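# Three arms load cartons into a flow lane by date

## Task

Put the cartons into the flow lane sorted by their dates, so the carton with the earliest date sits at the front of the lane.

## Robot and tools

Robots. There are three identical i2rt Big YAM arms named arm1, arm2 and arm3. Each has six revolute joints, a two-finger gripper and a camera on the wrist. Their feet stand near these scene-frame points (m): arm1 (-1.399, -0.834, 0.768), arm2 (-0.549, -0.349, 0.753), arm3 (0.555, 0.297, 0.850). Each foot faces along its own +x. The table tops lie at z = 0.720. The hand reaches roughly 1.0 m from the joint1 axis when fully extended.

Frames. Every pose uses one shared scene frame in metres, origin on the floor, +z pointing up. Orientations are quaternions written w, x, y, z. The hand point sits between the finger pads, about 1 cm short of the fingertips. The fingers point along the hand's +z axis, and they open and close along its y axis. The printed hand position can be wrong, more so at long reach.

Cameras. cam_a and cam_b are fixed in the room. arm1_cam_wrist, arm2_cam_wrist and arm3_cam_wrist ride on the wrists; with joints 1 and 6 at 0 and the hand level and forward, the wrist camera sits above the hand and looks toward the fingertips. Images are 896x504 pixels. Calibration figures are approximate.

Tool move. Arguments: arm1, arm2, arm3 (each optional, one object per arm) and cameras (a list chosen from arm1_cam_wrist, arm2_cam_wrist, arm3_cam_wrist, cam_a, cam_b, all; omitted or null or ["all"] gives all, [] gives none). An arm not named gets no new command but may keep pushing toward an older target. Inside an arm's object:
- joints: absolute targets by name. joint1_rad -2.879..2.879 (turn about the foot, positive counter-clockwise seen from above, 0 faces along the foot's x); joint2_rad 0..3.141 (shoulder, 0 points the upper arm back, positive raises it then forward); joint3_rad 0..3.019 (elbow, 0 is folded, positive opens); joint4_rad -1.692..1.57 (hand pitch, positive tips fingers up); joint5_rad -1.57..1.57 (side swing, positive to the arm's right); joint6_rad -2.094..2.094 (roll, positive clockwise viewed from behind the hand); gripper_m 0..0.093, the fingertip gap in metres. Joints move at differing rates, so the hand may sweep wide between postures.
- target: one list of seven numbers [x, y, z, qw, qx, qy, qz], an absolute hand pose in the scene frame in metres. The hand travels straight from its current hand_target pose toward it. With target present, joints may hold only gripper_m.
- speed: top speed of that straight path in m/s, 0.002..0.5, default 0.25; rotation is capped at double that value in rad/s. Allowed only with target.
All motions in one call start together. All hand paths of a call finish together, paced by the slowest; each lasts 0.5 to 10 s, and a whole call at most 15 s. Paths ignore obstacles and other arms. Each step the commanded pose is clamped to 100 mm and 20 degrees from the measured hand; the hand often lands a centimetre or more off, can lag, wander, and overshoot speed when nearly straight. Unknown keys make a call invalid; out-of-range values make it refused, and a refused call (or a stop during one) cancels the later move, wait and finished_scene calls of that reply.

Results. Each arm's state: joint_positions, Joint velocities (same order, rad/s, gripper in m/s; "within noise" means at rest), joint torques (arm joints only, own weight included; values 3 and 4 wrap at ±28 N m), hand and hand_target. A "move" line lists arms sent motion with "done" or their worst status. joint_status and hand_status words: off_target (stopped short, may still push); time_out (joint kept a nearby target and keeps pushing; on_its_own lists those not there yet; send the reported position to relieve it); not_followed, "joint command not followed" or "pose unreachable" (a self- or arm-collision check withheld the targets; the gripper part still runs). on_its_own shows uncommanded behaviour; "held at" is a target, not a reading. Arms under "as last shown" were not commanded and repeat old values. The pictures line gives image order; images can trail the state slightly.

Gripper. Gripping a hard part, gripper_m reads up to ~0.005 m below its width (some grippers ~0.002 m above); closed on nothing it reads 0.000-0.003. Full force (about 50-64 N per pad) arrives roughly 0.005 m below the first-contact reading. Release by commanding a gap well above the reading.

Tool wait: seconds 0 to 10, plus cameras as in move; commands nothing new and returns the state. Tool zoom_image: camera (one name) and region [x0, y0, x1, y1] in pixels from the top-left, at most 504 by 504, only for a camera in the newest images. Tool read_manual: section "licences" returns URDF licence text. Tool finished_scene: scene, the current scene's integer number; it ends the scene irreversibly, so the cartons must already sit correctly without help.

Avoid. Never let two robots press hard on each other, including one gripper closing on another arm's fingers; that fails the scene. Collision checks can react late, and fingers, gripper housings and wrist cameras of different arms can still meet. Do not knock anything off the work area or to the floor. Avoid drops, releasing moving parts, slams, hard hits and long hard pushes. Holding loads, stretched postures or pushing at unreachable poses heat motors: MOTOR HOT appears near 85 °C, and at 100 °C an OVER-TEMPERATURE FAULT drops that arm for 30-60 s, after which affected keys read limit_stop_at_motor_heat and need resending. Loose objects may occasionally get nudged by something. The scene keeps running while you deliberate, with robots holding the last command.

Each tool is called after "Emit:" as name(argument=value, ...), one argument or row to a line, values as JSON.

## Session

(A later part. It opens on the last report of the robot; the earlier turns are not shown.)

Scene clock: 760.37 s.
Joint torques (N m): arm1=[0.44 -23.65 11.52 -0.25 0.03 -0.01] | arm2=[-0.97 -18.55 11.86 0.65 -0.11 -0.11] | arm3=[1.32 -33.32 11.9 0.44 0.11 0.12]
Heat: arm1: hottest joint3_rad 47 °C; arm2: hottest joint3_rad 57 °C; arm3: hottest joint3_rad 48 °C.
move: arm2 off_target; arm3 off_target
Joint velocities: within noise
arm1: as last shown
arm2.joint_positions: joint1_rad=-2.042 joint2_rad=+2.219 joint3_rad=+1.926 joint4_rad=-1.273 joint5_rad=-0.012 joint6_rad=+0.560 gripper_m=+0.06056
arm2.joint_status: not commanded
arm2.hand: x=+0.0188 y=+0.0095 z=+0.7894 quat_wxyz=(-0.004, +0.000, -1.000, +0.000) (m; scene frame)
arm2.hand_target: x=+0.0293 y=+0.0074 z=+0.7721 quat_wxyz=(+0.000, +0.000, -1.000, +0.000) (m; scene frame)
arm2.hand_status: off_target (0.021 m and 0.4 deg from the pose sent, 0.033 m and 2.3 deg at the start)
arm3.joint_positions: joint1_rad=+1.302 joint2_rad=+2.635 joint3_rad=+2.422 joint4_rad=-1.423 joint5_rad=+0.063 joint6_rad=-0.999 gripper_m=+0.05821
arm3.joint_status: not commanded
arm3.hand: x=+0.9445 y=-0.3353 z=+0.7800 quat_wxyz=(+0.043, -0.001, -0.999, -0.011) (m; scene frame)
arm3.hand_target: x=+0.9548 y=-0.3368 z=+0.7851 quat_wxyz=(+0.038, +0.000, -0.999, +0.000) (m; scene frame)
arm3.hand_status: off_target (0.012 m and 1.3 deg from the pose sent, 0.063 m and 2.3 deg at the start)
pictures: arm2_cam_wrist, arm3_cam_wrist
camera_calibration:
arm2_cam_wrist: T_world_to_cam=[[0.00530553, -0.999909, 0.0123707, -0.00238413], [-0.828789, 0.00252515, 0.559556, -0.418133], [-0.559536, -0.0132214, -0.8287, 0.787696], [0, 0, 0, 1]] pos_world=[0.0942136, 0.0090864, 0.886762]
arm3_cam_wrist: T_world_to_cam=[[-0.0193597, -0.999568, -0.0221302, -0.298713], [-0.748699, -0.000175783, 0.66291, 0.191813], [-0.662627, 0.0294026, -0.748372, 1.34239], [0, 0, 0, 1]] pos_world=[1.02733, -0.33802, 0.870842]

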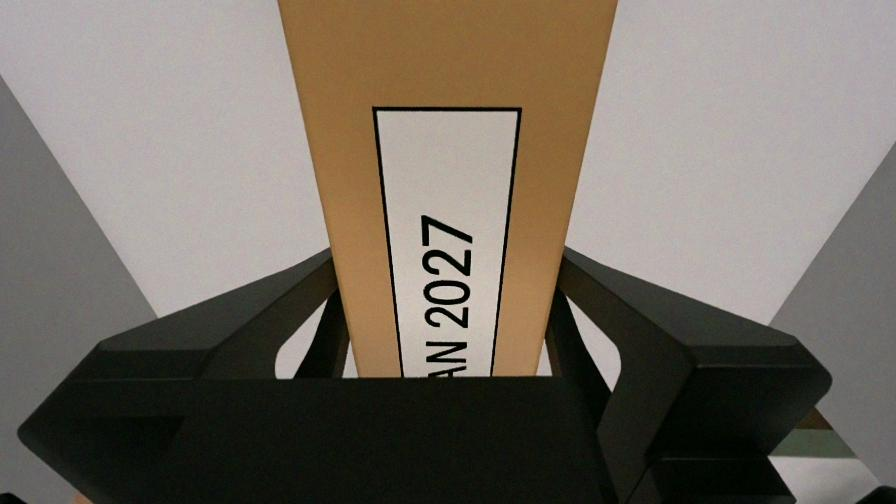

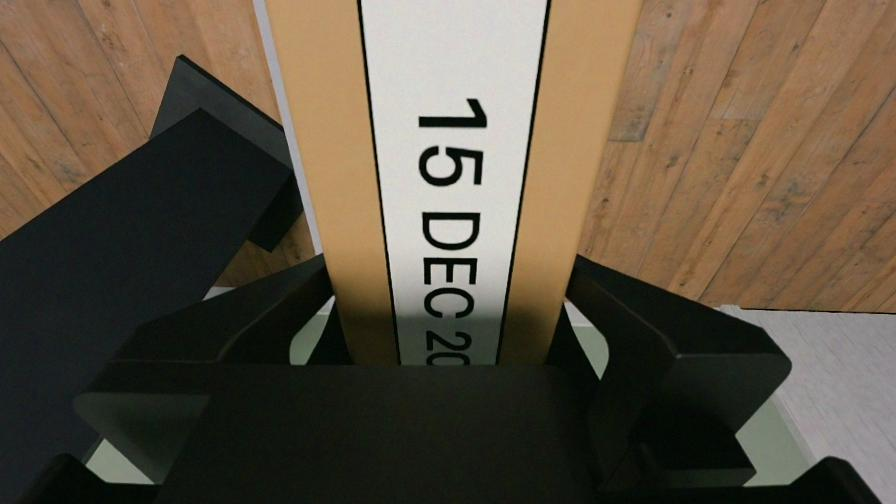

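Emit:
move(
  arm3={"target": [0.953, -0.324, 0.768, -0.0384, 0, 0.9993, 0], "speed": 0.1},
  arm2={"target": [0.028, 0.007, 0.793, 0, 0, 1, 0], "speed": 0.1, "joints": {"gripper_m": 0.092}},
  cameras=["arm3_cam_wrist"],
)

Emit:
move(
  arm3={"target": [0.953, -0.325, 0.742, -0.0384, 0, 0.9993, 0], "speed": 0.08},
  arm2={"target": [0.028, 0.004, 0.93, 0, 0, 1, 0], "speed": 0.25},
  cameras=["arm3_cam_wrist", "arm2_cam_wrist"],
)

Scene clock: 768.13 s.
Joint torques (N m): arm1=[0.44 -23.65 11.54 -0.23 0.03 -0.01] | arm2=[-0.97 -21.13 13.07 0.01 -0.05 -0.11] | arm3=[0.97 -35.02 9.73 0.47 -0.15 0.15]
Heat: arm1: hottest joint3_rad 47 °C; arm2: hottest joint3_rad 57 °C; arm3: hottest joint3_rad 47 °C.
move: arm2 off_target; arm3 off_target
Joint velocities: within noise
arm1: as last shown
arm2.joint_positions: joint1_rad=-2.042 joint2_rad=+2.225 joint3_rad=+1.926 joint4_rad=-1.294 joint5_rad=-0.013 joint6_rad=+0.560 gripper_m=+0.09194
arm2.joint_status: all done
arm2.hand: x=+0.0137 y=+0.0064 z=+0.7853 quat_wxyz=(+0.009, +0.000, -1.000, +0.007) (m; scene frame)
arm2.hand_target: x=+0.0276 y=+0.0066 z=+0.7931 quat_wxyz=(+0.000, +0.000, -1.000, +0.000) (m; scene frame)
arm2.hand_status: off_target (0.016 m and 1.2 deg from the pose sent, 0.010 m and 0.4 deg at the start)
arm3.joint_positions: joint1_rad=+1.310 joint2_rad=+2.623 joint3_rad=+2.328 joint4_rad=-1.344 joint5_rad=+0.070 joint6_rad=-0.993 gripper_m=+0.05821
arm3.joint_status: not commanded
arm3.hand: x=+0.9433 y=-0.3245 z=+0.7543 quat_wxyz=(+0.047, +0.000, -0.999, -0.009) (m; scene frame)
arm3.hand_target: x=+0.9528 y=-0.3239 z=+0.7679 quat_wxyz=(+0.038, +0.000, -0.999, +0.000) (m; scene frame)
arm3.hand_status: off_target (0.017 m and 1.4 deg from the pose sent, 0.019 m and 1.3 deg at the start)
pictures: arm3_cam_wrist
camera_calibration:
arm3_cam_wrist: T_world_to_cam=[[-0.017241, -0.999654, -0.0198663, -0.292227], [-0.744125, -0.000442232, 0.66804, 0.199754], [-0.667818, 0.0263007, -0.74386, 1.32256], [0, 0, 0, 1]] pos_world=[1.02684, -0.326822, 0.844553]

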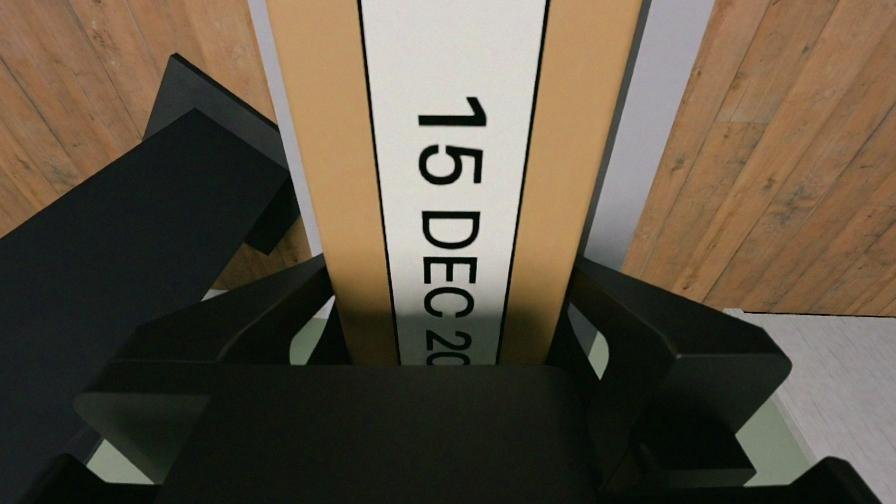

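Scene clock: 769.80 s.
Joint torques (N m): arm1=[0.44 -23.71 11.55 -0.25 0.02 -0.01] | arm2=[-0.97 -20.01 14.53 -0.24 -0.05 -0.11] | arm3=[0.5 -31.74 9.99 0.84 -0.12 0.04]
Heat: arm1: hottest joint3_rad 47 °C; arm2: hottest joint3_rad 58 °C; arm3: hottest joint3_rad 47 °C.
move: arm2 off_target; arm3 off_target
Joint velocities: within noise
arm1: as last shown
arm2.joint_positions: joint1_rad=-2.049 joint2_rad=+2.156 joint3_rad=+2.173 joint4_rad=-1.613 joint5_rad=-0.013 joint6_rad=+0.553 gripper_m=+0.09194
arm2.joint_status: not commanded
arm2.hand: x=+0.0130 y=+0.0030 z=+0.9234 quat_wxyz=(+0.010, +0.000, -1.000, +0.007) (m; scene frame)
arm2.hand_target: x=+0.0273 y=+0.0036 z=+0.9300 quat_wxyz=(-0.001, +0.000, -1.000, +0.000) (m; scene frame)
arm2.hand_status: off_target (0.016 m and 1.4 deg from the pose sent, 0.145 m and 1.2 deg at the start)
arm3.joint_positions: joint1_rad=+1.315 joint2_rad=+2.623 joint3_rad=+2.326 joint4_rad=-1.318 joint5_rad=+0.070 joint6_rad=-0.983 gripper_m=+0.05821
arm3.joint_status: not commanded
arm3.hand: x=+0.9493 y=-0.3271 z=+0.7531 quat_wxyz=(+0.040, -0.003, -0.999, +0.001) (m; scene frame)
arm3.hand_target: x=+0.9527 y=-0.3248 z=+0.7421 quat_wxyz=(+0.039, +0.000, -0.999, +0.000) (m; scene frame)
arm3.hand_status: off_target (0.012 m and 0.4 deg from the pose sent, 0.016 m and 1.4 deg at the start)
pictures: arm2_cam_wrist, arm3_cam_wrist
camera_calibration:
arm2_cam_wrist: T_world_to_cam=[[0.0050018, -0.999615, 0.0272822, -0.0241765], [-0.813649, 0.0117923, 0.581237, -0.518249], [-0.581335, -0.0251054, -0.813277, 0.881494], [0, 0, 0, 1]] pos_world=[0.0908913, 0.00407437, 1.01878]
arm3_cam_wrist: T_world_to_cam=[[-0.0216232, -0.999766, 0.00019162, -0.305784], [-0.75248, 0.016401, 0.65841, 0.225742], [-0.65826, 0.0140927, -0.752659, 1.31935], [0, 0, 0, 1]] pos_world=[1.03173, -0.328008, 0.844447]

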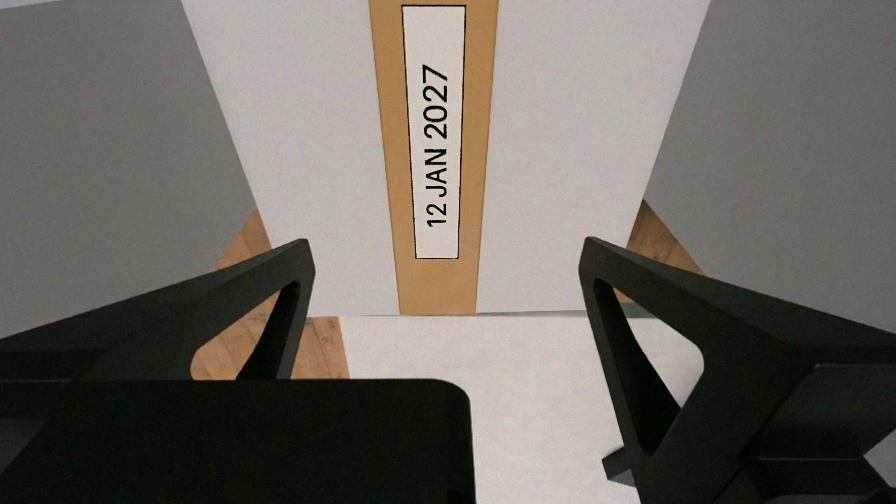

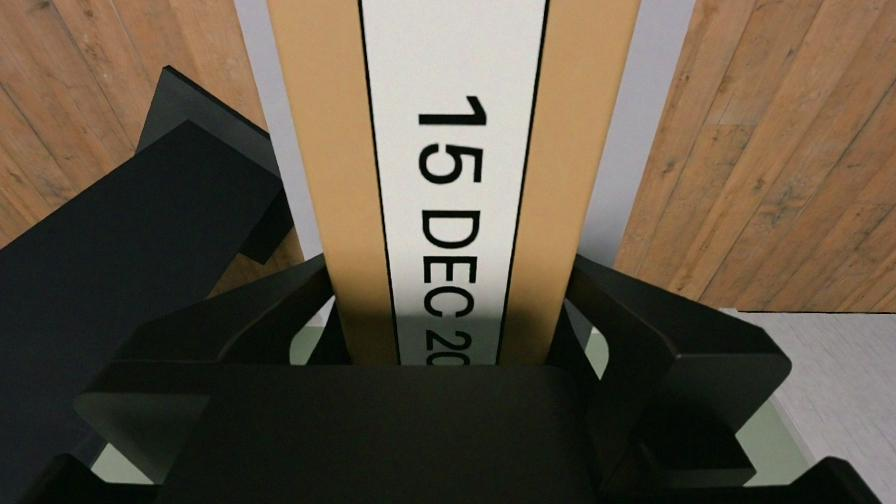

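Emit:
move(
  arm3={"target": [0.953, -0.3285, 0.757, -0.0384, 0, 0.9993, 0], "speed": 0.1},
  arm2={"target": [-0.40, -0.06, 1.0, 0, 0, 1, 0], "speed": 0.35},
  cameras=[],
)

Emit:
move(
  arm3={"joints": {"gripper_m": 0.07}},
  cameras=["arm3_cam_wrist"],
)

Emit:
move(
  arm3={"target": [0.955, -0.328, 0.89, 0, 0, 1, 0], "speed": 0.2},
  cameras=["arm3_cam_wrist"],
)

Emit:
move(
  arm3={"joints": {"joint1_rad": -0.05, "joint2_rad": 1.331, "joint3_rad": 1.1, "joint4_rad": -1.34, "joint6_rad": 0.785, "gripper_m": 0.092}},
  cameras=["cam_b"],
)

Emit:
zoom_image(
  camera="cam_b",
  region=[310, 190, 540, 330],
)

Scene clock: 778.73 s.
Joint torques (N m): arm1=[0.56 -23.65 11.54 -0.24 0.03 -0.02] | arm2=[0.62 -6.07 8.95 -0.06 0.13 0.08] | arm3=[0.5 -32.56 12.41 -0.18 -0.13 0.02]
Heat: arm1: hottest joint3_rad 47 °C; arm2: hottest joint3_rad 59 °C; arm3: hottest joint3_rad 47 °C.
move: arm2 done; arm3 done
Joint velocities: within noise
arm1: as last shown
arm2.joint_positions: joint1_rad=-1.532 joint2_rad=+1.175 joint3_rad=+1.165 joint4_rad=-1.526 joint5_rad=-0.015 joint6_rad=+1.068 gripper_m=+0.09194
arm2.joint_status: not commanded
arm2.hand: x=-0.3950 y=-0.0566 z=+1.0075 quat_wxyz=(-0.006, +0.001, -1.000, -0.013) (m; scene frame)
arm2.hand_target: x=-0.4000 y=-0.0601 z=+1.0002 quat_wxyz=(+0.000, +0.000, -1.000, +0.000) (m; scene frame)
arm2.hand_status: done (0.010 m and 1.6 deg from the pose sent, 0.425 m and 1.4 deg at the start)
arm3.joint_positions: joint1_rad=+1.315 joint2_rad=+2.623 joint3_rad=+2.326 joint4_rad=-1.323 joint5_rad=+0.070 joint6_rad=-0.983 gripper_m=+0.05821
arm3.joint_status: not commanded
arm3.hand: x=+0.9487 y=-0.3262 z=+0.7532 quat_wxyz=(+0.042, -0.003, -0.999, -0.001) (m; scene frame)
arm3.hand_target: x=+0.9528 y=-0.3284 z=+0.7570 quat_wxyz=(+0.038, +0.000, -0.999, +0.000) (m; scene frame)
arm3.hand_status: done (0.006 m and 0.5 deg from the pose sent, 0.005 m and 0.4 deg at the start)
pictures: none
No camera images: "cameras" was empty.

Scene clock: 779.27 s.
Joint torques (N m): arm1=[0.5 -23.71 11.52 -0.24 0.02 -0.01] | arm2=[0.56 -6.07 8.95 -0.08 0.13 0.09] | arm3=[0.21 -32.32 12.42 -0.09 -0.1 0.01]
Heat: arm1: hottest joint3_rad 47 °C; arm2: hottest joint3_rad 59 °C; arm3: hottest joint3_rad 47 °C.
move: arm3 done
Joint velocities: within noise
arm1.joint_positions: joint1_rad=+0.802 joint2_rad=+2.067 joint3_rad=+1.948 joint4_rad=-1.493 joint5_rad=+0.005 joint6_rad=-0.049 gripper_m=+0.09196
arm1.joint_status: not commanded
arm1.hand: x=-1.2009 y=-1.4339 z=+0.9050 quat_wxyz=(+0.018, -0.565, -0.825, -0.013) (m; scene frame)
arm1.hand_target: x=-1.1997 y=-1.4421 z=+0.9244 quat_wxyz=(+0.003, -0.564, -0.826, -0.002) (m; scene frame)
arm1.hand_status: not commanded
arm2: as last shown
arm3.joint_positions: joint1_rad=+1.315 joint2_rad=+2.623 joint3_rad=+2.326 joint4_rad=-1.326 joint5_rad=+0.069 joint6_rad=-0.983 gripper_m=+0.06986
arm3.joint_status: all done
arm3.hand: x=+0.9485 y=-0.3255 z=+0.7532 quat_wxyz=(+0.042, -0.003, -0.999, -0.003) (m; scene frame)
arm3.hand_target: x=+0.9528 y=-0.3284 z=+0.7570 quat_wxyz=(+0.038, +0.000, -0.999, +0.000) (m; scene frame)
arm3.hand_status: not commanded
pictures: arm3_cam_wrist
camera_calibration:
arm3_cam_wrist: T_world_to_cam=[[-0.0216884, -0.999744, -0.00641188, -0.299148], [-0.750488, 0.0120431, 0.660775, 0.220006], [-0.660528, 0.0191432, -0.750557, 1.32107], [0, 0, 0, 1]] pos_world=[1.03123, -0.327011, 0.844248]

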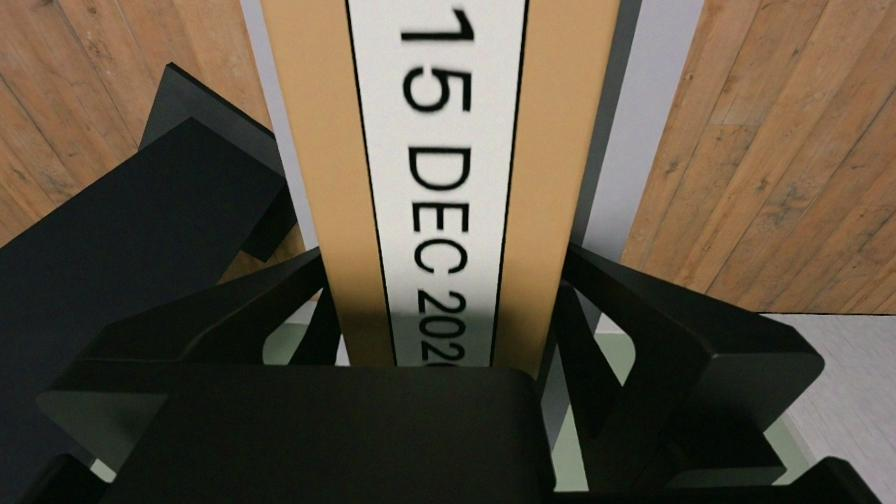

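Scene clock: 780.77 s.
Joint torques (N m): arm1=[0.5 -23.65 11.51 -0.23 0.03 -0.01] | arm2=[0.56 -6.12 8.96 -0.06 0.13 0.09] | arm3=[-0.32 -31.15 14.69 -0.01 -0.13 -0.04]
Heat: arm1: hottest joint3_rad 47 °C; arm2: hottest joint3_rad 58 °C; arm3: hottest joint3_rad 47 °C.
move: arm3 off_target
Joint velocities: within noise
arm1, arm2: as last shown
arm3.joint_positions: joint1_rad=+1.315 joint2_rad=+2.460 joint3_rad=+2.361 joint4_rad=-1.492 joint5_rad=+0.005 joint6_rad=-0.992 gripper_m=+0.06994
arm3.joint_status: not commanded
arm3.hand: x=+0.9557 y=-0.3169 z=+0.8835 quat_wxyz=(+0.007, +0.001, -1.000, -0.007) (m; scene frame)
arm3.hand_target: x=+0.9546 y=-0.3276 z=+0.8900 quat_wxyz=(+0.000, +0.000, -1.000, +0.000) (m; scene frame)
arm3.hand_status: off_target (0.013 m and 1.1 deg from the pose sent, 0.137 m and 4.8 deg at the start)
pictures: arm3_cam_wrist
camera_calibration:
arm3_cam_wrist: T_world_to_cam=[[-0.0143723, -0.999755, -0.0168588, -0.287293], [-0.795219, 0.00120755, 0.606321, 0.226544], [-0.606152, 0.0221206, -0.795041, 1.41167], [0, 0, 0, 1]] pos_world=[1.03171, -0.318723, 0.980138]

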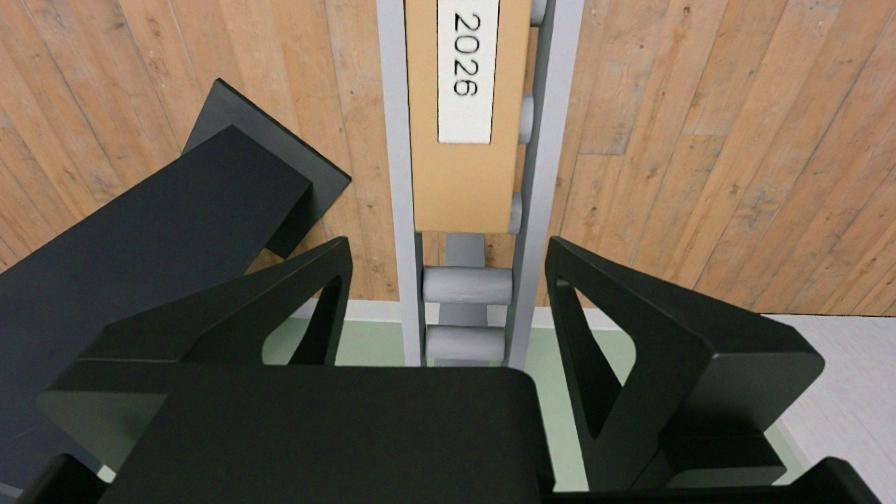

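Scene clock: 782.60 s.
Joint torques (N m): arm1=[0.5 -23.71 11.52 -0.24 0.03 -0.01] | arm2=[0.62 -6.18 8.96 -0.06 0.13 0.09] | arm3=[-0.09 -14.21 10.61 0.24 0 0.13]
Heat: arm1: hottest joint3_rad 47 °C; arm2: hottest joint3_rad 58 °C; arm3: hottest joint3_rad 47 °C.
move: arm3 done
Joint velocities: within noise
arm1, arm2: as last shown
arm3.joint_positions: joint1_rad=-0.047 joint2_rad=+1.339 joint3_rad=+1.101 joint4_rad=-1.335 joint5_rad=+0.004 joint6_rad=+0.777 gripper_m=+0.09193
arm3.joint_status: all done
arm3.hand: x=+0.2919 y=+0.0346 z=+1.0283 quat_wxyz=(+0.003, -1.000, -0.006, -0.001) (m; scene frame)
arm3.hand_target: x=+0.2926 y=+0.0364 z=+1.0307 quat_wxyz=(+0.001, -1.000, -0.001, +0.000) (m; scene frame)
arm3.hand_status: not commanded
pictures: cam_b

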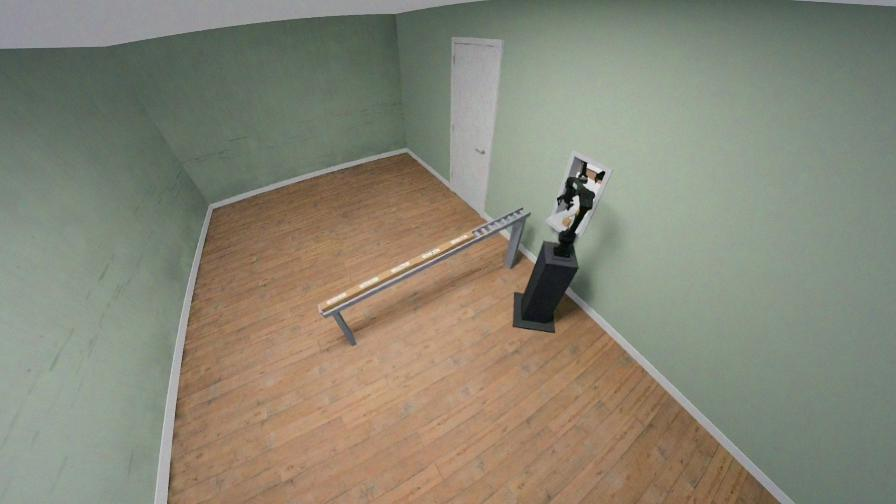

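Scaled by 2.191 from the camera's 896x504 image, which has a finer 1280x720 frame.

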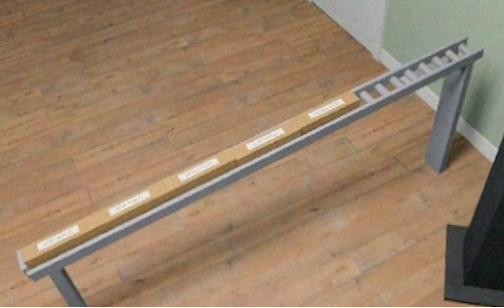

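Emit:
move(
  arm3={"target": [-0.012, 0.004, 0.88, 0, -1, 0, 0], "speed": 0.25},
  cameras=["arm3_cam_wrist"],
)

Emit:
move(
  arm3={"target": [-0.010, 0.008, 0.782, 0, -1, 0, 0], "speed": 0.15},
  cameras=["arm3_cam_wrist"],
)

Scene clock: 791.00 s.
Joint torques (N m): arm1=[0.38 -23.77 11.54 -0.24 0.03 -0.01] | arm2=[0.56 -6.07 8.96 -0.06 0.13 0.09] | arm3=[-0.26 -24.23 14.32 0.02 -0.02 -0.02]
Heat: arm1: hottest joint3_rad 47 °C; arm2: hottest joint3_rad 56 °C; arm3: hottest joint3_rad 46 °C.
move: arm3 off_target
Joint velocities: within noise
arm1, arm2: as last shown
arm3.joint_positions: joint1_rad=-0.353 joint2_rad=+2.102 joint3_rad=+1.716 joint4_rad=-1.189 joint5_rad=+0.003 joint6_rad=+0.487 gripper_m=+0.09193
arm3.joint_status: not commanded
arm3.hand: x=+0.0008 y=+0.0078 z=+0.8815 quat_wxyz=(+0.003, -1.000, +0.002, -0.002) (m; scene frame)
arm3.hand_target: x=-0.0115 y=+0.0042 z=+0.8801 quat_wxyz=(+0.000, -1.000, +0.000, +0.000) (m; scene frame)
arm3.hand_status: off_target (0.013 m and 0.5 deg from the pose sent, 0.339 m and 0.8 deg at the start)
pictures: arm3_cam_wrist
camera_calibration:
arm3_cam_wrist: T_world_to_cam=[[0.0195706, 0.999803, 0.00316052, -0.00974622], [0.800107, -0.017557, 0.5996, -0.527235], [0.599538, -0.00920576, -0.800293, 0.828042], [0, 0, 0, 1]] pos_world=[-0.0744076, 0.00811038, 0.978838]

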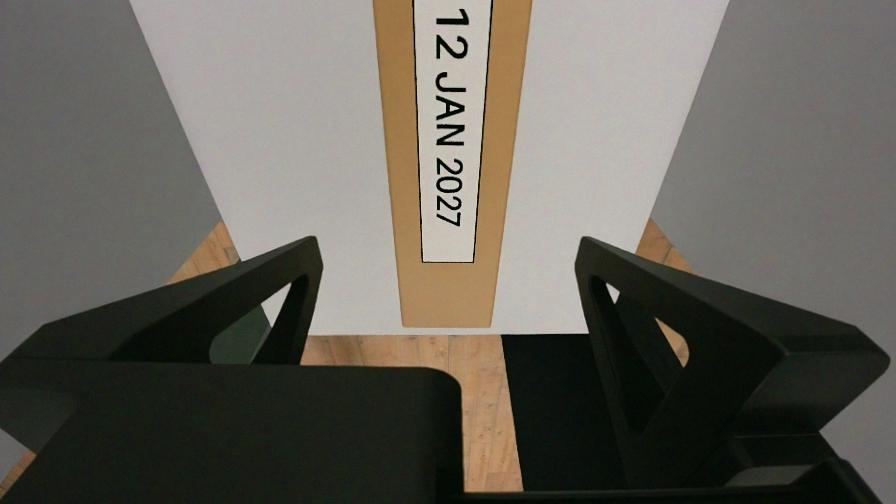

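Scene clock: 792.47 s.
Joint torques (N m): arm1=[0.5 -23.65 11.54 -0.27 0.03 -0.01] | arm2=[0.5 -6.12 8.96 -0.06 0.13 0.09] | arm3=[-0.85 -25.58 9.98 0.73 -0.03 -0.03]
Heat: arm1: hottest joint3_rad 47 °C; arm2: hottest joint3_rad 56 °C; arm3: hottest joint3_rad 46 °C.
move: arm3 off_target
Joint velocities: within noise
arm1, arm2: as last shown
arm3.joint_positions: joint1_rad=-0.353 joint2_rad=+2.223 joint3_rad=+1.673 joint4_rad=-1.012 joint5_rad=+0.003 joint6_rad=+0.483 gripper_m=+0.09193
arm3.joint_status: not commanded
arm3.hand: x=-0.0066 y=+0.0039 z=+0.7937 quat_wxyz=(+0.000, -1.000, +0.000, +0.004) (m; scene frame)
arm3.hand_target: x=-0.0097 y=+0.0081 z=+0.7821 quat_wxyz=(+0.000, -1.000, +0.000, +0.000) (m; scene frame)
arm3.hand_status: off_target (0.013 m and 0.4 deg from the pose sent, 0.100 m and 0.5 deg at the start)
pictures: arm3_cam_wrist
camera_calibration:
arm3_cam_wrist: T_world_to_cam=[[0.0149536, 0.999882, -0.00346653, -0.000120976], [0.80737, -0.0100292, 0.58996, -0.46107], [0.589856, -0.0116208, -0.807425, 0.767754], [0, 0, 0, 1]] pos_world=[-0.0806077, 0.00441873, 0.891916]

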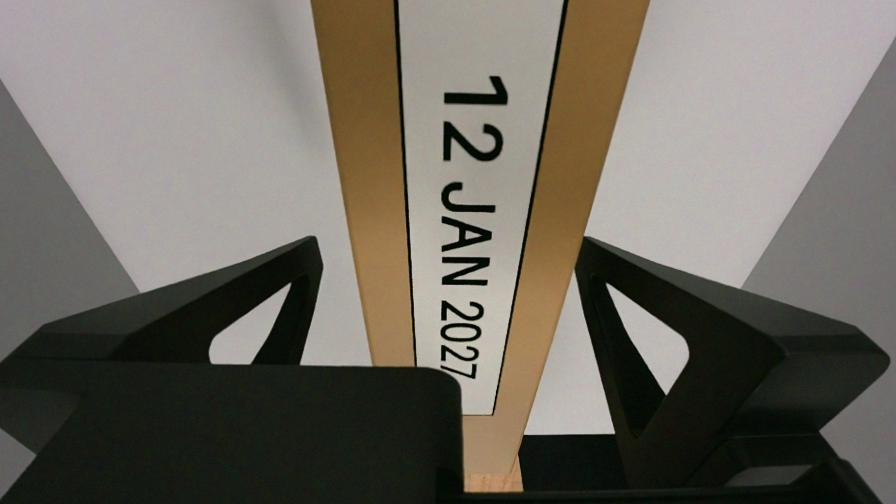

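Emit:
move(
  arm3={"joints": {"gripper_m": 0.048}},
  cameras=[],
)

Emit:
move(
  arm3={"target": [-0.004, 0.006, 0.93, 0, -1, 0, 0], "speed": 0.25},
  cameras=["arm3_cam_wrist"],
)

Emit:
move(
  arm3={"target": [0.30, 0.04, 1.02, 0, -1, 0, 0], "speed": 0.3},
  cameras=[],
)

Emit:
move(
  arm3={"joints": {"joint1_rad": 0.993, "joint6_rad": -1.313}},
  cameras=["arm3_cam_wrist"],
)

Emit:
move(
  arm3={"target": [0.725, -0.335, 0.87, -0.0384, 0, 0.9993, 0], "speed": 0.25},
  cameras=["arm3_cam_wrist", "cam_b"],
)

Emit:
zoom_image(
  camera="cam_b",
  region=[420, 180, 540, 270],
)

Scene clock: 801.07 s.
Joint torques (N m): arm1=[0.5 -23.65 11.54 -0.28 0.03 -0.01] | arm2=[0.56 -6.12 8.96 -0.06 0.13 0.09] | arm3=[-0.73 -25.47 9.91 0.66 -0.02 -0.01]
Heat: arm1: hottest joint3_rad 47 °C; arm2: hottest joint3_rad 55 °C; arm3: hottest joint3_rad 46 °C.
move: arm3 off_target
Joint velocities: within noise
arm1, arm2: as last shown
arm3.joint_positions: joint1_rad=-0.353 joint2_rad=+2.223 joint3_rad=+1.673 joint4_rad=-1.012 joint5_rad=+0.003 joint6_rad=+0.482 gripper_m=+0.05806
arm3.joint_status: gripper_m off_target (ended at +0.05809, target +0.04800)
arm3.hand: x=-0.0066 y=+0.0039 z=+0.7937 quat_wxyz=(+0.000, -1.000, -0.001, +0.004) (m; scene frame)
arm3.hand_target: x=-0.0096 y=+0.0081 z=+0.7821 quat_wxyz=(+0.000, -1.000, +0.000, +0.000) (m; scene frame)
arm3.hand_status: not commanded
pictures: none
No camera images: "cameras" was empty.

Scene clock: 802.60 s.
Joint torques (N m): arm1=[0.44 -23.65 11.52 -0.23 0.03 -0.01] | arm2=[0.56 -6.12 8.96 -0.05 0.12 0.09] | arm3=[-0.03 -26.81 14.89 -0.06 0.02 0.06]
Heat: arm1: hottest joint3_rad 47 °C; arm2: hottest joint3_rad 55 °C; arm3: hottest joint3_rad 46 °C.
move: arm3 off_target
Joint velocities: within noise
arm1, arm2: as last shown
arm3.joint_positions: joint1_rad=-0.353 joint2_rad=+2.068 joint3_rad=+1.735 joint4_rad=-1.282 joint5_rad=+0.003 joint6_rad=+0.482 gripper_m=+0.05806
arm3.joint_status: not commanded
arm3.hand: x=+0.0121 y=+0.0136 z=+0.9094 quat_wxyz=(+0.012, -1.000, -0.001, -0.020) (m; scene frame)
arm3.hand_target: x=-0.0030 y=+0.0065 z=+0.9302 quat_wxyz=(+0.000, -1.000, +0.000, +0.000) (m; scene frame)
arm3.hand_status: off_target (0.027 m and 2.7 deg from the pose sent, 0.136 m and 0.4 deg at the start)
pictures: arm3_cam_wrist
camera_calibration:
arm3_cam_wrist: T_world_to_cam=[[0.0137605, 0.999679, 0.0212562, -0.0322358], [0.778637, -0.0240501, 0.627014, -0.577443], [0.627324, 0.00792285, -0.778718, 0.82347], [0, 0, 0, 1]] pos_world=[-0.0665204, 0.0118137, 1.004]

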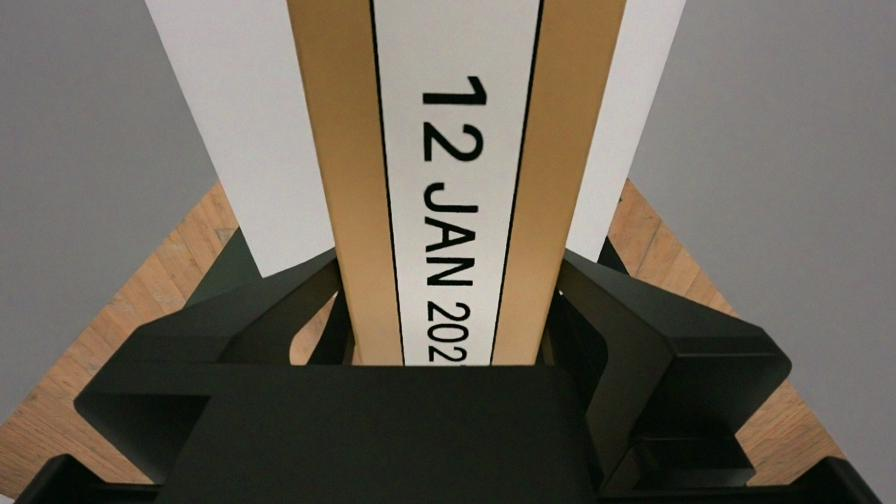

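Scene clock: 804.70 s.
Joint torques (N m): arm1=[0.44 -23.71 11.52 -0.25 0.03 -0.01] | arm2=[0.56 -6.12 8.95 -0.06 0.13 0.09] | arm3=[1.14 -13.74 10.97 0.02 0.21 0.15]
Heat: arm1: hottest joint3_rad 47 °C; arm2: hottest joint3_rad 54 °C; arm3: hottest joint3_rad 46 °C.
move: arm3 done
Joint velocities: within noise
arm1: as last shown
arm2.joint_positions: joint1_rad=-1.532 joint2_rad=+1.175 joint3_rad=+1.165 joint4_rad=-1.526 joint5_rad=-0.015 joint6_rad=+1.068 gripper_m=+0.09194
arm2.joint_status: not commanded
arm2.hand: x=-0.3950 y=-0.0566 z=+1.0075 quat_wxyz=(-0.006, +0.001, -1.000, -0.013) (m; scene frame)
arm2.hand_target: x=-0.4000 y=-0.0601 z=+1.0002 quat_wxyz=(+0.000, +0.000, -1.000, +0.000) (m; scene frame)
arm2.hand_status: not commanded
arm3.joint_positions: joint1_rad=-0.053 joint2_rad=+1.329 joint3_rad=+1.052 joint4_rad=-1.302 joint5_rad=-0.002 joint6_rad=+0.785 gripper_m=+0.05806
arm3.joint_status: not commanded
arm3.hand: x=+0.2973 y=+0.0418 z=+1.0136 quat_wxyz=(+0.002, -1.000, +0.001, -0.005) (m; scene frame)
arm3.hand_target: x=+0.2999 y=+0.0400 z=+1.0200 quat_wxyz=(+0.000, -1.000, +0.000, +0.000) (m; scene frame)
arm3.hand_status: done (0.007 m and 0.6 deg from the pose sent, 0.310 m and 2.6 deg at the start)
pictures: none
No camera images: "cameras" was empty.

Scene clock: 806.53 s.
Joint torques (N m): arm1=[0.44 -23.65 11.54 -0.25 0.03 -0.01] | arm2=[0.56 -6.12 8.94 -0.05 0.12 0.09] | arm3=[0.91 -13.98 10.95 -0.06 -0.03 -0.03]
Heat: arm1: hottest joint3_rad 47 °C; arm2: hottest joint3_rad 54 °C; arm3: hottest joint3_rad 46 °C.
move: arm3 done
Joint velocities: within noise
arm1.joint_positions: joint1_rad=+0.802 joint2_rad=+2.067 joint3_rad=+1.948 joint4_rad=-1.493 joint5_rad=+0.005 joint6_rad=-0.049 gripper_m=+0.09196
arm1.joint_status: not commanded
arm1.hand: x=-1.2009 y=-1.4339 z=+0.9050 quat_wxyz=(+0.018, -0.565, -0.825, -0.013) (m; scene frame)
arm1.hand_target: x=-1.1997 y=-1.4421 z=+0.9244 quat_wxyz=(+0.003, -0.564, -0.826, -0.002) (m; scene frame)
arm1.hand_status: not commanded
arm2: as last shown
arm3.joint_positions: joint1_rad=+0.986 joint2_rad=+1.329 joint3_rad=+1.052 joint4_rad=-1.302 joint5_rad=+0.000 joint6_rad=-1.304 gripper_m=+0.05816
arm3.joint_status: all done
arm3.hand: x=+0.6438 y=-0.0537 z=+1.0142 quat_wxyz=(+0.000, -0.008, -1.000, -0.004) (m; scene frame)
arm3.hand_target: x=+0.6461 y=-0.0525 z=+1.0207 quat_wxyz=(-0.001, +0.000, -1.000, +0.001) (m; scene frame)
arm3.hand_status: not commanded
pictures: arm3_cam_wrist
camera_calibration:
arm3_cam_wrist: T_world_to_cam=[[-0.0310941, -0.999457, -0.0109358, -0.021665], [-0.802646, 0.018448, 0.596171, -0.0851582], [-0.595645, 0.0273149, -0.802783, 1.32214], [0, 0, 0, 1]] pos_world=[0.7185, -0.0561963, 1.11192]

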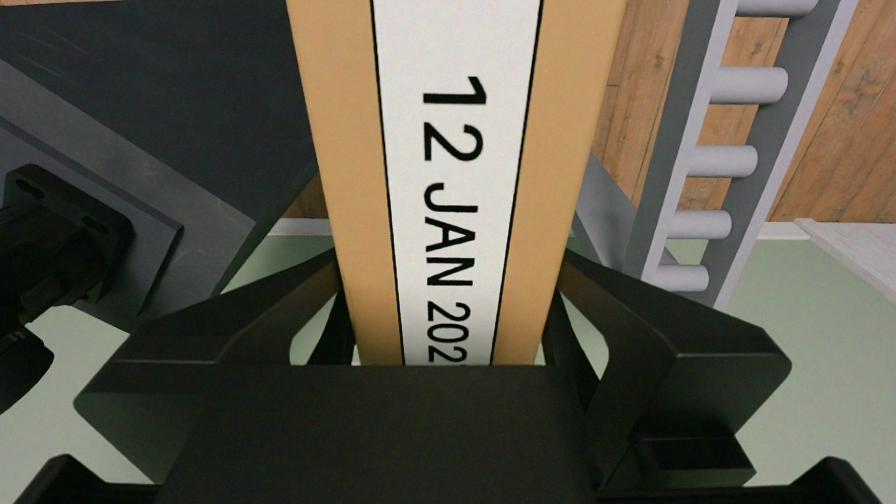

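Scene clock: 808.90 s.
Joint torques (N m): arm1=[0.5 -23.65 11.54 -0.25 0.02 -0.01] | arm2=[0.56 -6.12 8.95 -0.05 0.12 0.09] | arm3=[0.97 -26.99 15.06 -0.16 0.11 0.14]
Heat: arm1: hottest joint3_rad 47 °C; arm2: hottest joint3_rad 54 °C; arm3: hottest joint3_rad 46 °C.
move: arm3 off_target
Joint velocities: within noise
arm1, arm2: as last shown
arm3.joint_positions: joint1_rad=+1.008 joint2_rad=+2.191 joint3_rad=+1.795 joint4_rad=-1.232 joint5_rad=+0.072 joint6_rad=-1.294 gripper_m=+0.05816
arm3.joint_status: not commanded
arm3.hand: x=+0.7136 y=-0.3178 z=+0.8571 quat_wxyz=(+0.042, -0.001, -0.999, -0.018) (m; scene frame)
arm3.hand_target: x=+0.7249 y=-0.3340 z=+0.8704 quat_wxyz=(+0.038, +0.000, -0.999, +0.001) (m; scene frame)
arm3.hand_status: off_target (0.024 m and 2.1 deg from the pose sent, 0.326 m and 4.5 deg at the start)
pictures: arm3_cam_wrist, cam_b
camera_calibration:
arm3_cam_wrist: T_world_to_cam=[[-0.0188657, -0.99913, -0.0371905, -0.271361], [-0.750802, -0.0104069, 0.660445, -0.0318655], [-0.660257, 0.0403824, -0.749953, 1.24978], [0, 0, 0, 1]] pos_world=[0.796131, -0.321925, 0.948228]

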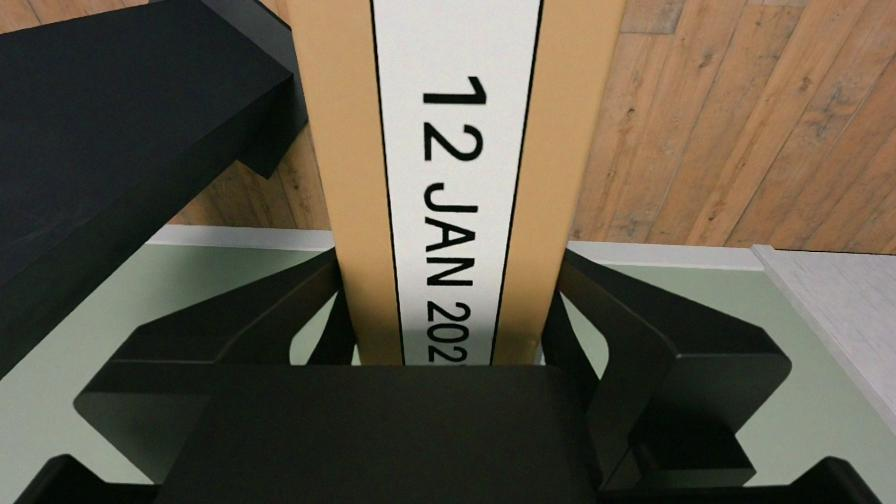

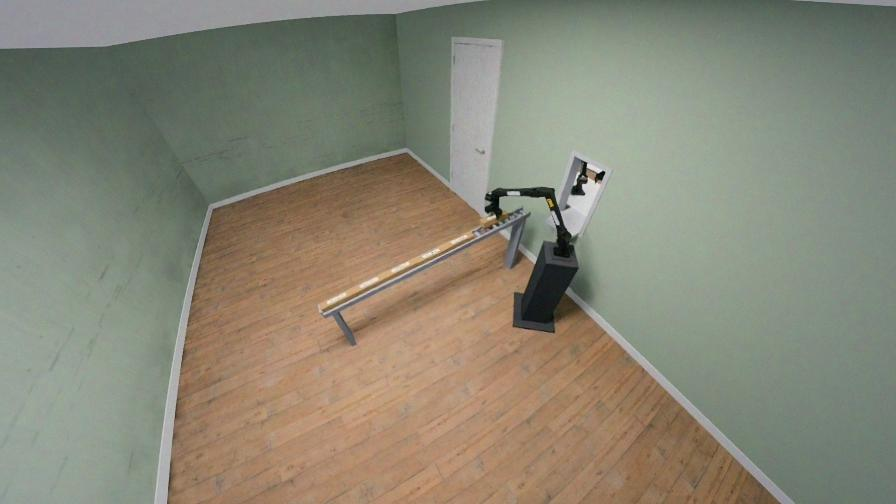

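Scaled by 4.200 from the camera's 896x504 image, which has a finer 1280x720 frame.

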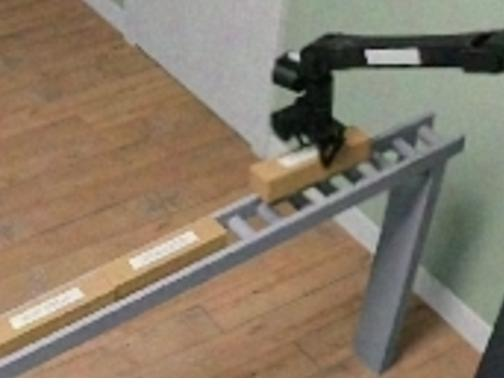

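Emit:
move(
  arm3={"target": [0.722, -0.331, 0.80, -0.0384, 0, 0.9993, 0], "speed": 0.12},
  cameras=["arm3_cam_wrist"],
)

Scene clock: 812.80 s.
Joint torques (N m): arm1=[0.44 -23.71 11.52 -0.24 0.03 -0.01] | arm2=[0.56 -6.12 8.98 -0.06 0.12 0.09] | arm3=[0.62 -27.87 10.29 0.54 0.1 0.1]
Heat: arm1: hottest joint3_rad 47 °C; arm2: hottest joint3_rad 54 °C; arm3: hottest joint3_rad 46 °C.
move: arm3 done
Joint velocities: within noise
arm1, arm2: as last shown
arm3.joint_positions: joint1_rad=+1.008 joint2_rad=+2.270 joint3_rad=+1.775 joint4_rad=-1.109 joint5_rad=+0.073 joint6_rad=-1.294 gripper_m=+0.05816
arm3.joint_status: not commanded
arm3.hand: x=+0.7162 y=-0.3274 z=+0.7999 quat_wxyz=(+0.039, -0.001, -0.999, -0.006) (m; scene frame)
arm3.hand_target: x=+0.7220 y=-0.3309 z=+0.8002 quat_wxyz=(+0.038, +0.000, -0.999, +0.000) (m; scene frame)
arm3.hand_status: done (0.007 m and 0.7 deg from the pose sent, 0.059 m and 2.1 deg at the start)
pictures: arm3_cam_wrist
camera_calibration:
arm3_cam_wrist: T_world_to_cam=[[-0.0186341, -0.999729, -0.0139597, -0.301907], [-0.754536, 0.00490047, 0.656241, 0.0189208], [-0.655994, 0.0227615, -0.754423, 1.20379], [0, 0, 0, 1]] pos_world=[0.798329, -0.329318, 0.891534]

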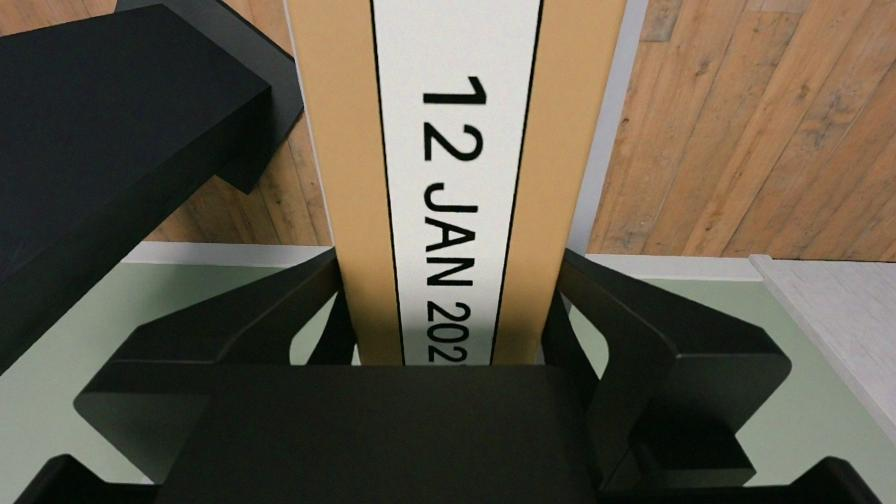

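Emit:
move(
  arm3={"target": [0.722, -0.331, 0.762, -0.0384, 0, 0.9993, 0], "speed": 0.1},
  cameras=["arm3_cam_wrist", "cam_b"],
)

Emit:
zoom_image(
  camera="cam_b",
  region=[460, 190, 540, 250],
)

Scene clock: 818.03 s.
Joint torques (N m): arm1=[0.56 -23.65 11.54 -0.25 0.03 -0.01] | arm2=[0.56 -6.12 8.95 -0.05 0.13 0.09] | arm3=[0.56 -26.17 9.44 0.7 -0.21 0.07]
Heat: arm1: hottest joint3_rad 47 °C; arm2: hottest joint3_rad 53 °C; arm3: hottest joint3_rad 46 °C.
move: arm3 off_target
Joint velocities: within noise
arm1, arm2: as last shown
arm3.joint_positions: joint1_rad=+1.008 joint2_rad=+2.300 joint3_rad=+1.767 joint4_rad=-1.047 joint5_rad=+0.081 joint6_rad=-1.291 gripper_m=+0.05816
arm3.joint_status: not commanded
arm3.hand: x=+0.7168 y=-0.3336 z=+0.7783 quat_wxyz=(+0.039, -0.003, -0.999, +0.006) (m; scene frame)
arm3.hand_target: x=+0.7218 y=-0.3307 z=+0.7623 quat_wxyz=(+0.038, +0.000, -0.999, +0.000) (m; scene frame)
arm3.hand_status: off_target (0.017 m and 0.8 deg from the pose sent, 0.038 m and 0.8 deg at the start)
pictures: arm3_cam_wrist, cam_b
camera_calibration:
arm3_cam_wrist: T_world_to_cam=[[-0.0211938, -0.999708, 0.0116045, -0.326468], [-0.753704, 0.0236024, 0.65679, 0.0387901], [-0.656872, 0.00517354, -0.753984, 1.18244], [0, 0, 0, 1]] pos_world=[0.799028, -0.333405, 0.869851]

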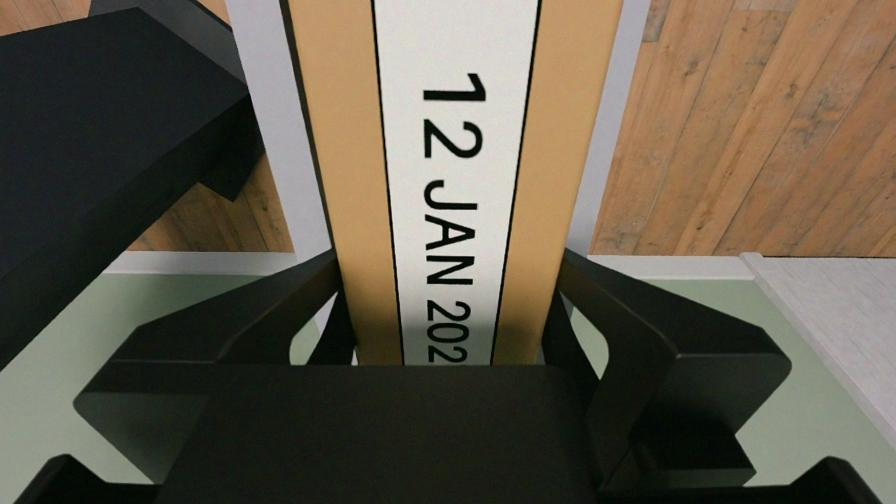

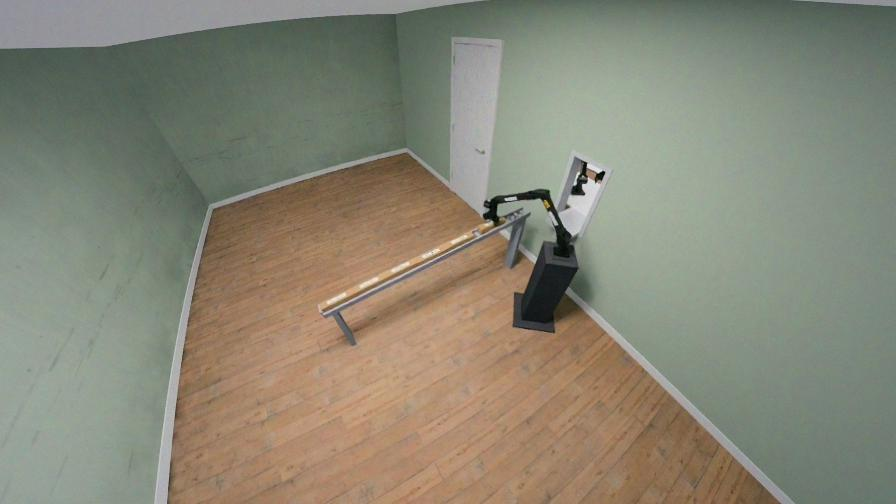

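Scaled by 6.300 from the camera's 896x504 image, which has a finer 1280x720 frame.

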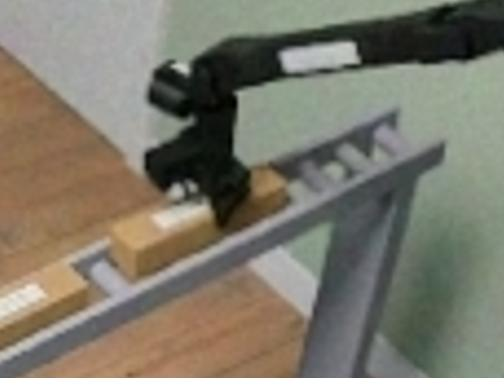

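Emit:
move(
  arm3={"target": [0.722, -0.331, 0.781, -0.0384, 0, 0.9993, 0], "speed": 0.1},
  cameras=[],
)

Emit:
move(
  arm3={"joints": {"gripper_m": 0.07}},
  cameras=["arm3_cam_wrist"],
)

Emit:
move(
  arm3={"target": [0.722, -0.33, 0.90, 0, 0, 1, 0], "speed": 0.2},
  cameras=["arm3_cam_wrist", "cam_b"],
)

Emit:
zoom_image(
  camera="cam_b",
  region=[310, 190, 540, 330],
)

Scene clock: 824.30 s.
Joint torques (N m): arm1=[0.38 -23.65 11.52 -0.24 0.03 -0.01] | arm2=[0.56 -6.12 8.96 -0.06 0.12 0.09] | arm3=[0.44 -28.45 10.11 -0.24 -0.19 0.07]
Heat: arm1: hottest joint3_rad 47 °C; arm2: hottest joint3_rad 53 °C; arm3: hottest joint3_rad 45 °C.
move: arm3 done
Joint velocities: within noise
arm1, arm2: as last shown
arm3.joint_positions: joint1_rad=+1.008 joint2_rad=+2.300 joint3_rad=+1.767 joint4_rad=-1.054 joint5_rad=+0.081 joint6_rad=-1.291 gripper_m=+0.05816
arm3.joint_status: not commanded
arm3.hand: x=+0.7164 y=-0.3319 z=+0.7783 quat_wxyz=(+0.040, -0.003, -0.999, +0.003) (m; scene frame)
arm3.hand_target: x=+0.7219 y=-0.3311 z=+0.7810 quat_wxyz=(+0.038, +0.000, -0.999, +0.000) (m; scene frame)
arm3.hand_status: done (0.006 m and 0.5 deg from the pose sent, 0.006 m and 0.8 deg at the start)
pictures: none
No camera images: "cameras" was empty.

Scene clock: 824.83 s.
Joint torques (N m): arm1=[0.44 -23.65 11.55 -0.24 0.03 -0.01] | arm2=[0.56 -6.12 8.96 -0.06 0.13 0.09] | arm3=[0.73 -28.45 10 -0.1 -0.11 0.06]
Heat: arm1: hottest joint3_rad 47 °C; arm2: hottest joint3_rad 53 °C; arm3: hottest joint3_rad 45 °C.
move: arm3 done
Joint velocities: within noise
arm1, arm2: as last shown
arm3.joint_positions: joint1_rad=+1.008 joint2_rad=+2.300 joint3_rad=+1.767 joint4_rad=-1.059 joint5_rad=+0.079 joint6_rad=-1.291 gripper_m=+0.06986
arm3.joint_status: all done
arm3.hand: x=+0.7164 y=-0.3306 z=+0.7783 quat_wxyz=(+0.040, -0.003, -0.999, +0.000) (m; scene frame)
arm3.hand_target: x=+0.7218 y=-0.3310 z=+0.7810 quat_wxyz=(+0.039, +0.000, -0.999, +0.000) (m; scene frame)
arm3.hand_status: not commanded
pictures: arm3_cam_wrist
camera_calibration:
arm3_cam_wrist: T_world_to_cam=[[-0.0212635, -0.999774, -0.000789731, -0.313764], [-0.753003, 0.0154955, 0.657835, 0.0344323], [-0.657674, 0.0145826, -0.753162, 1.1852], [0, 0, 0, 1]] pos_world=[0.798728, -0.331509, 0.869745]

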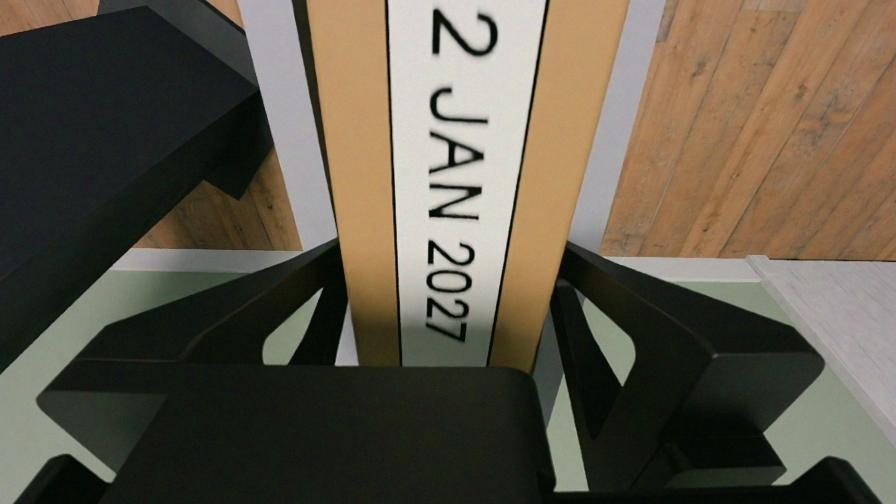

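Scene clock: 826.27 s.
Joint torques (N m): arm1=[0.38 -23.71 11.54 -0.25 0.03 -0.01] | arm2=[0.56 -6.12 8.95 -0.06 0.12 0.09] | arm3=[-1.03 -26.64 13.7 -0.03 -0.13 -0.03]
Heat: arm1: hottest joint3_rad 47 °C; arm2: hottest joint3_rad 52 °C; arm3: hottest joint3_rad 45 °C.
move: arm3 off_target
Joint velocities: within noise
arm1, arm2: as last shown
arm3.joint_positions: joint1_rad=+1.008 joint2_rad=+2.137 joint3_rad=+1.800 joint4_rad=-1.254 joint5_rad=+0.005 joint6_rad=-1.300 gripper_m=+0.06994
arm3.joint_status: not commanded
arm3.hand: x=+0.7255 y=-0.3171 z=+0.8921 quat_wxyz=(+0.004, +0.002, -1.000, -0.009) (m; scene frame)
arm3.hand_target: x=+0.7217 y=-0.3297 z=+0.9001 quat_wxyz=(+0.000, +0.000, -1.000, +0.000) (m; scene frame)
arm3.hand_status: off_target (0.016 m and 1.1 deg from the pose sent, 0.122 m and 4.6 deg at the start)
pictures: arm3_cam_wrist, cam_b
camera_calibration:
arm3_cam_wrist: T_world_to_cam=[[-0.0128824, -0.999715, -0.0200769, -0.288856], [-0.79818, -0.00181272, 0.602417, 0.042986], [-0.602282, 0.0237856, -0.797929, 1.27934], [0, 0, 0, 1]] pos_world=[0.801113, -0.319126, 0.989128]

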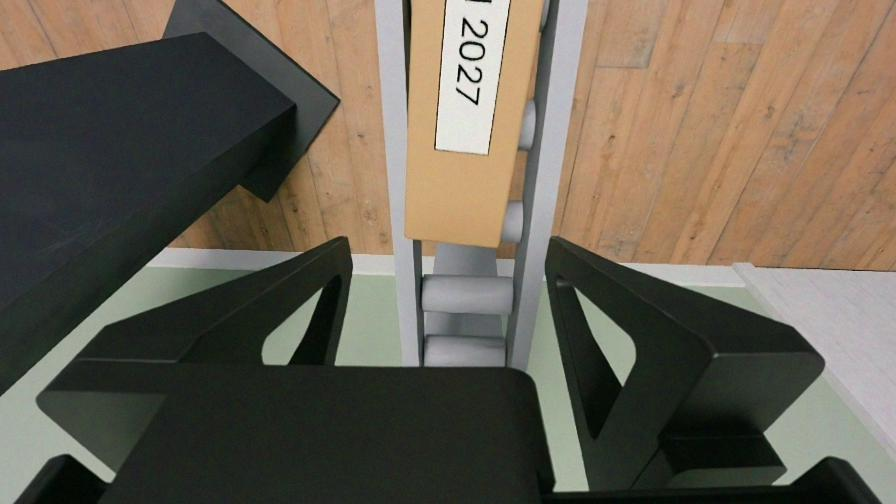

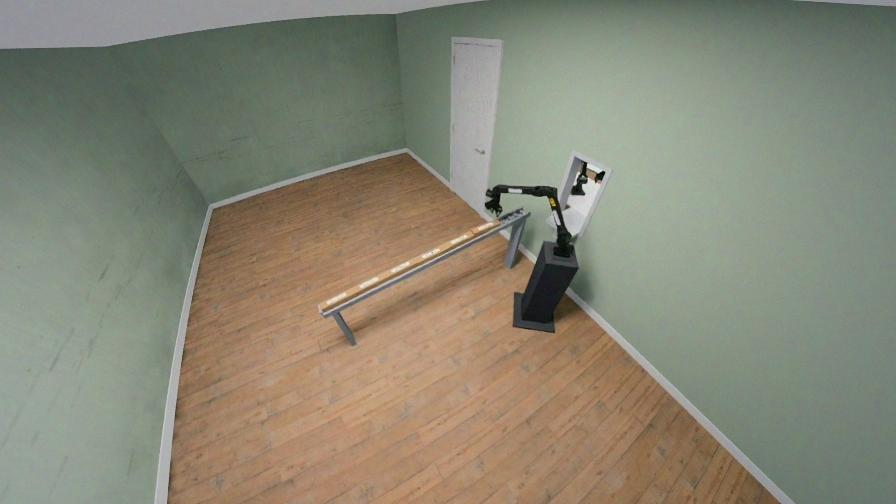

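Scaled by 2.191 from the camera's 896x504 image, which has a finer 1280x720 frame.

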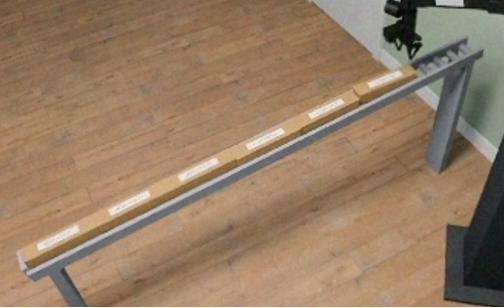

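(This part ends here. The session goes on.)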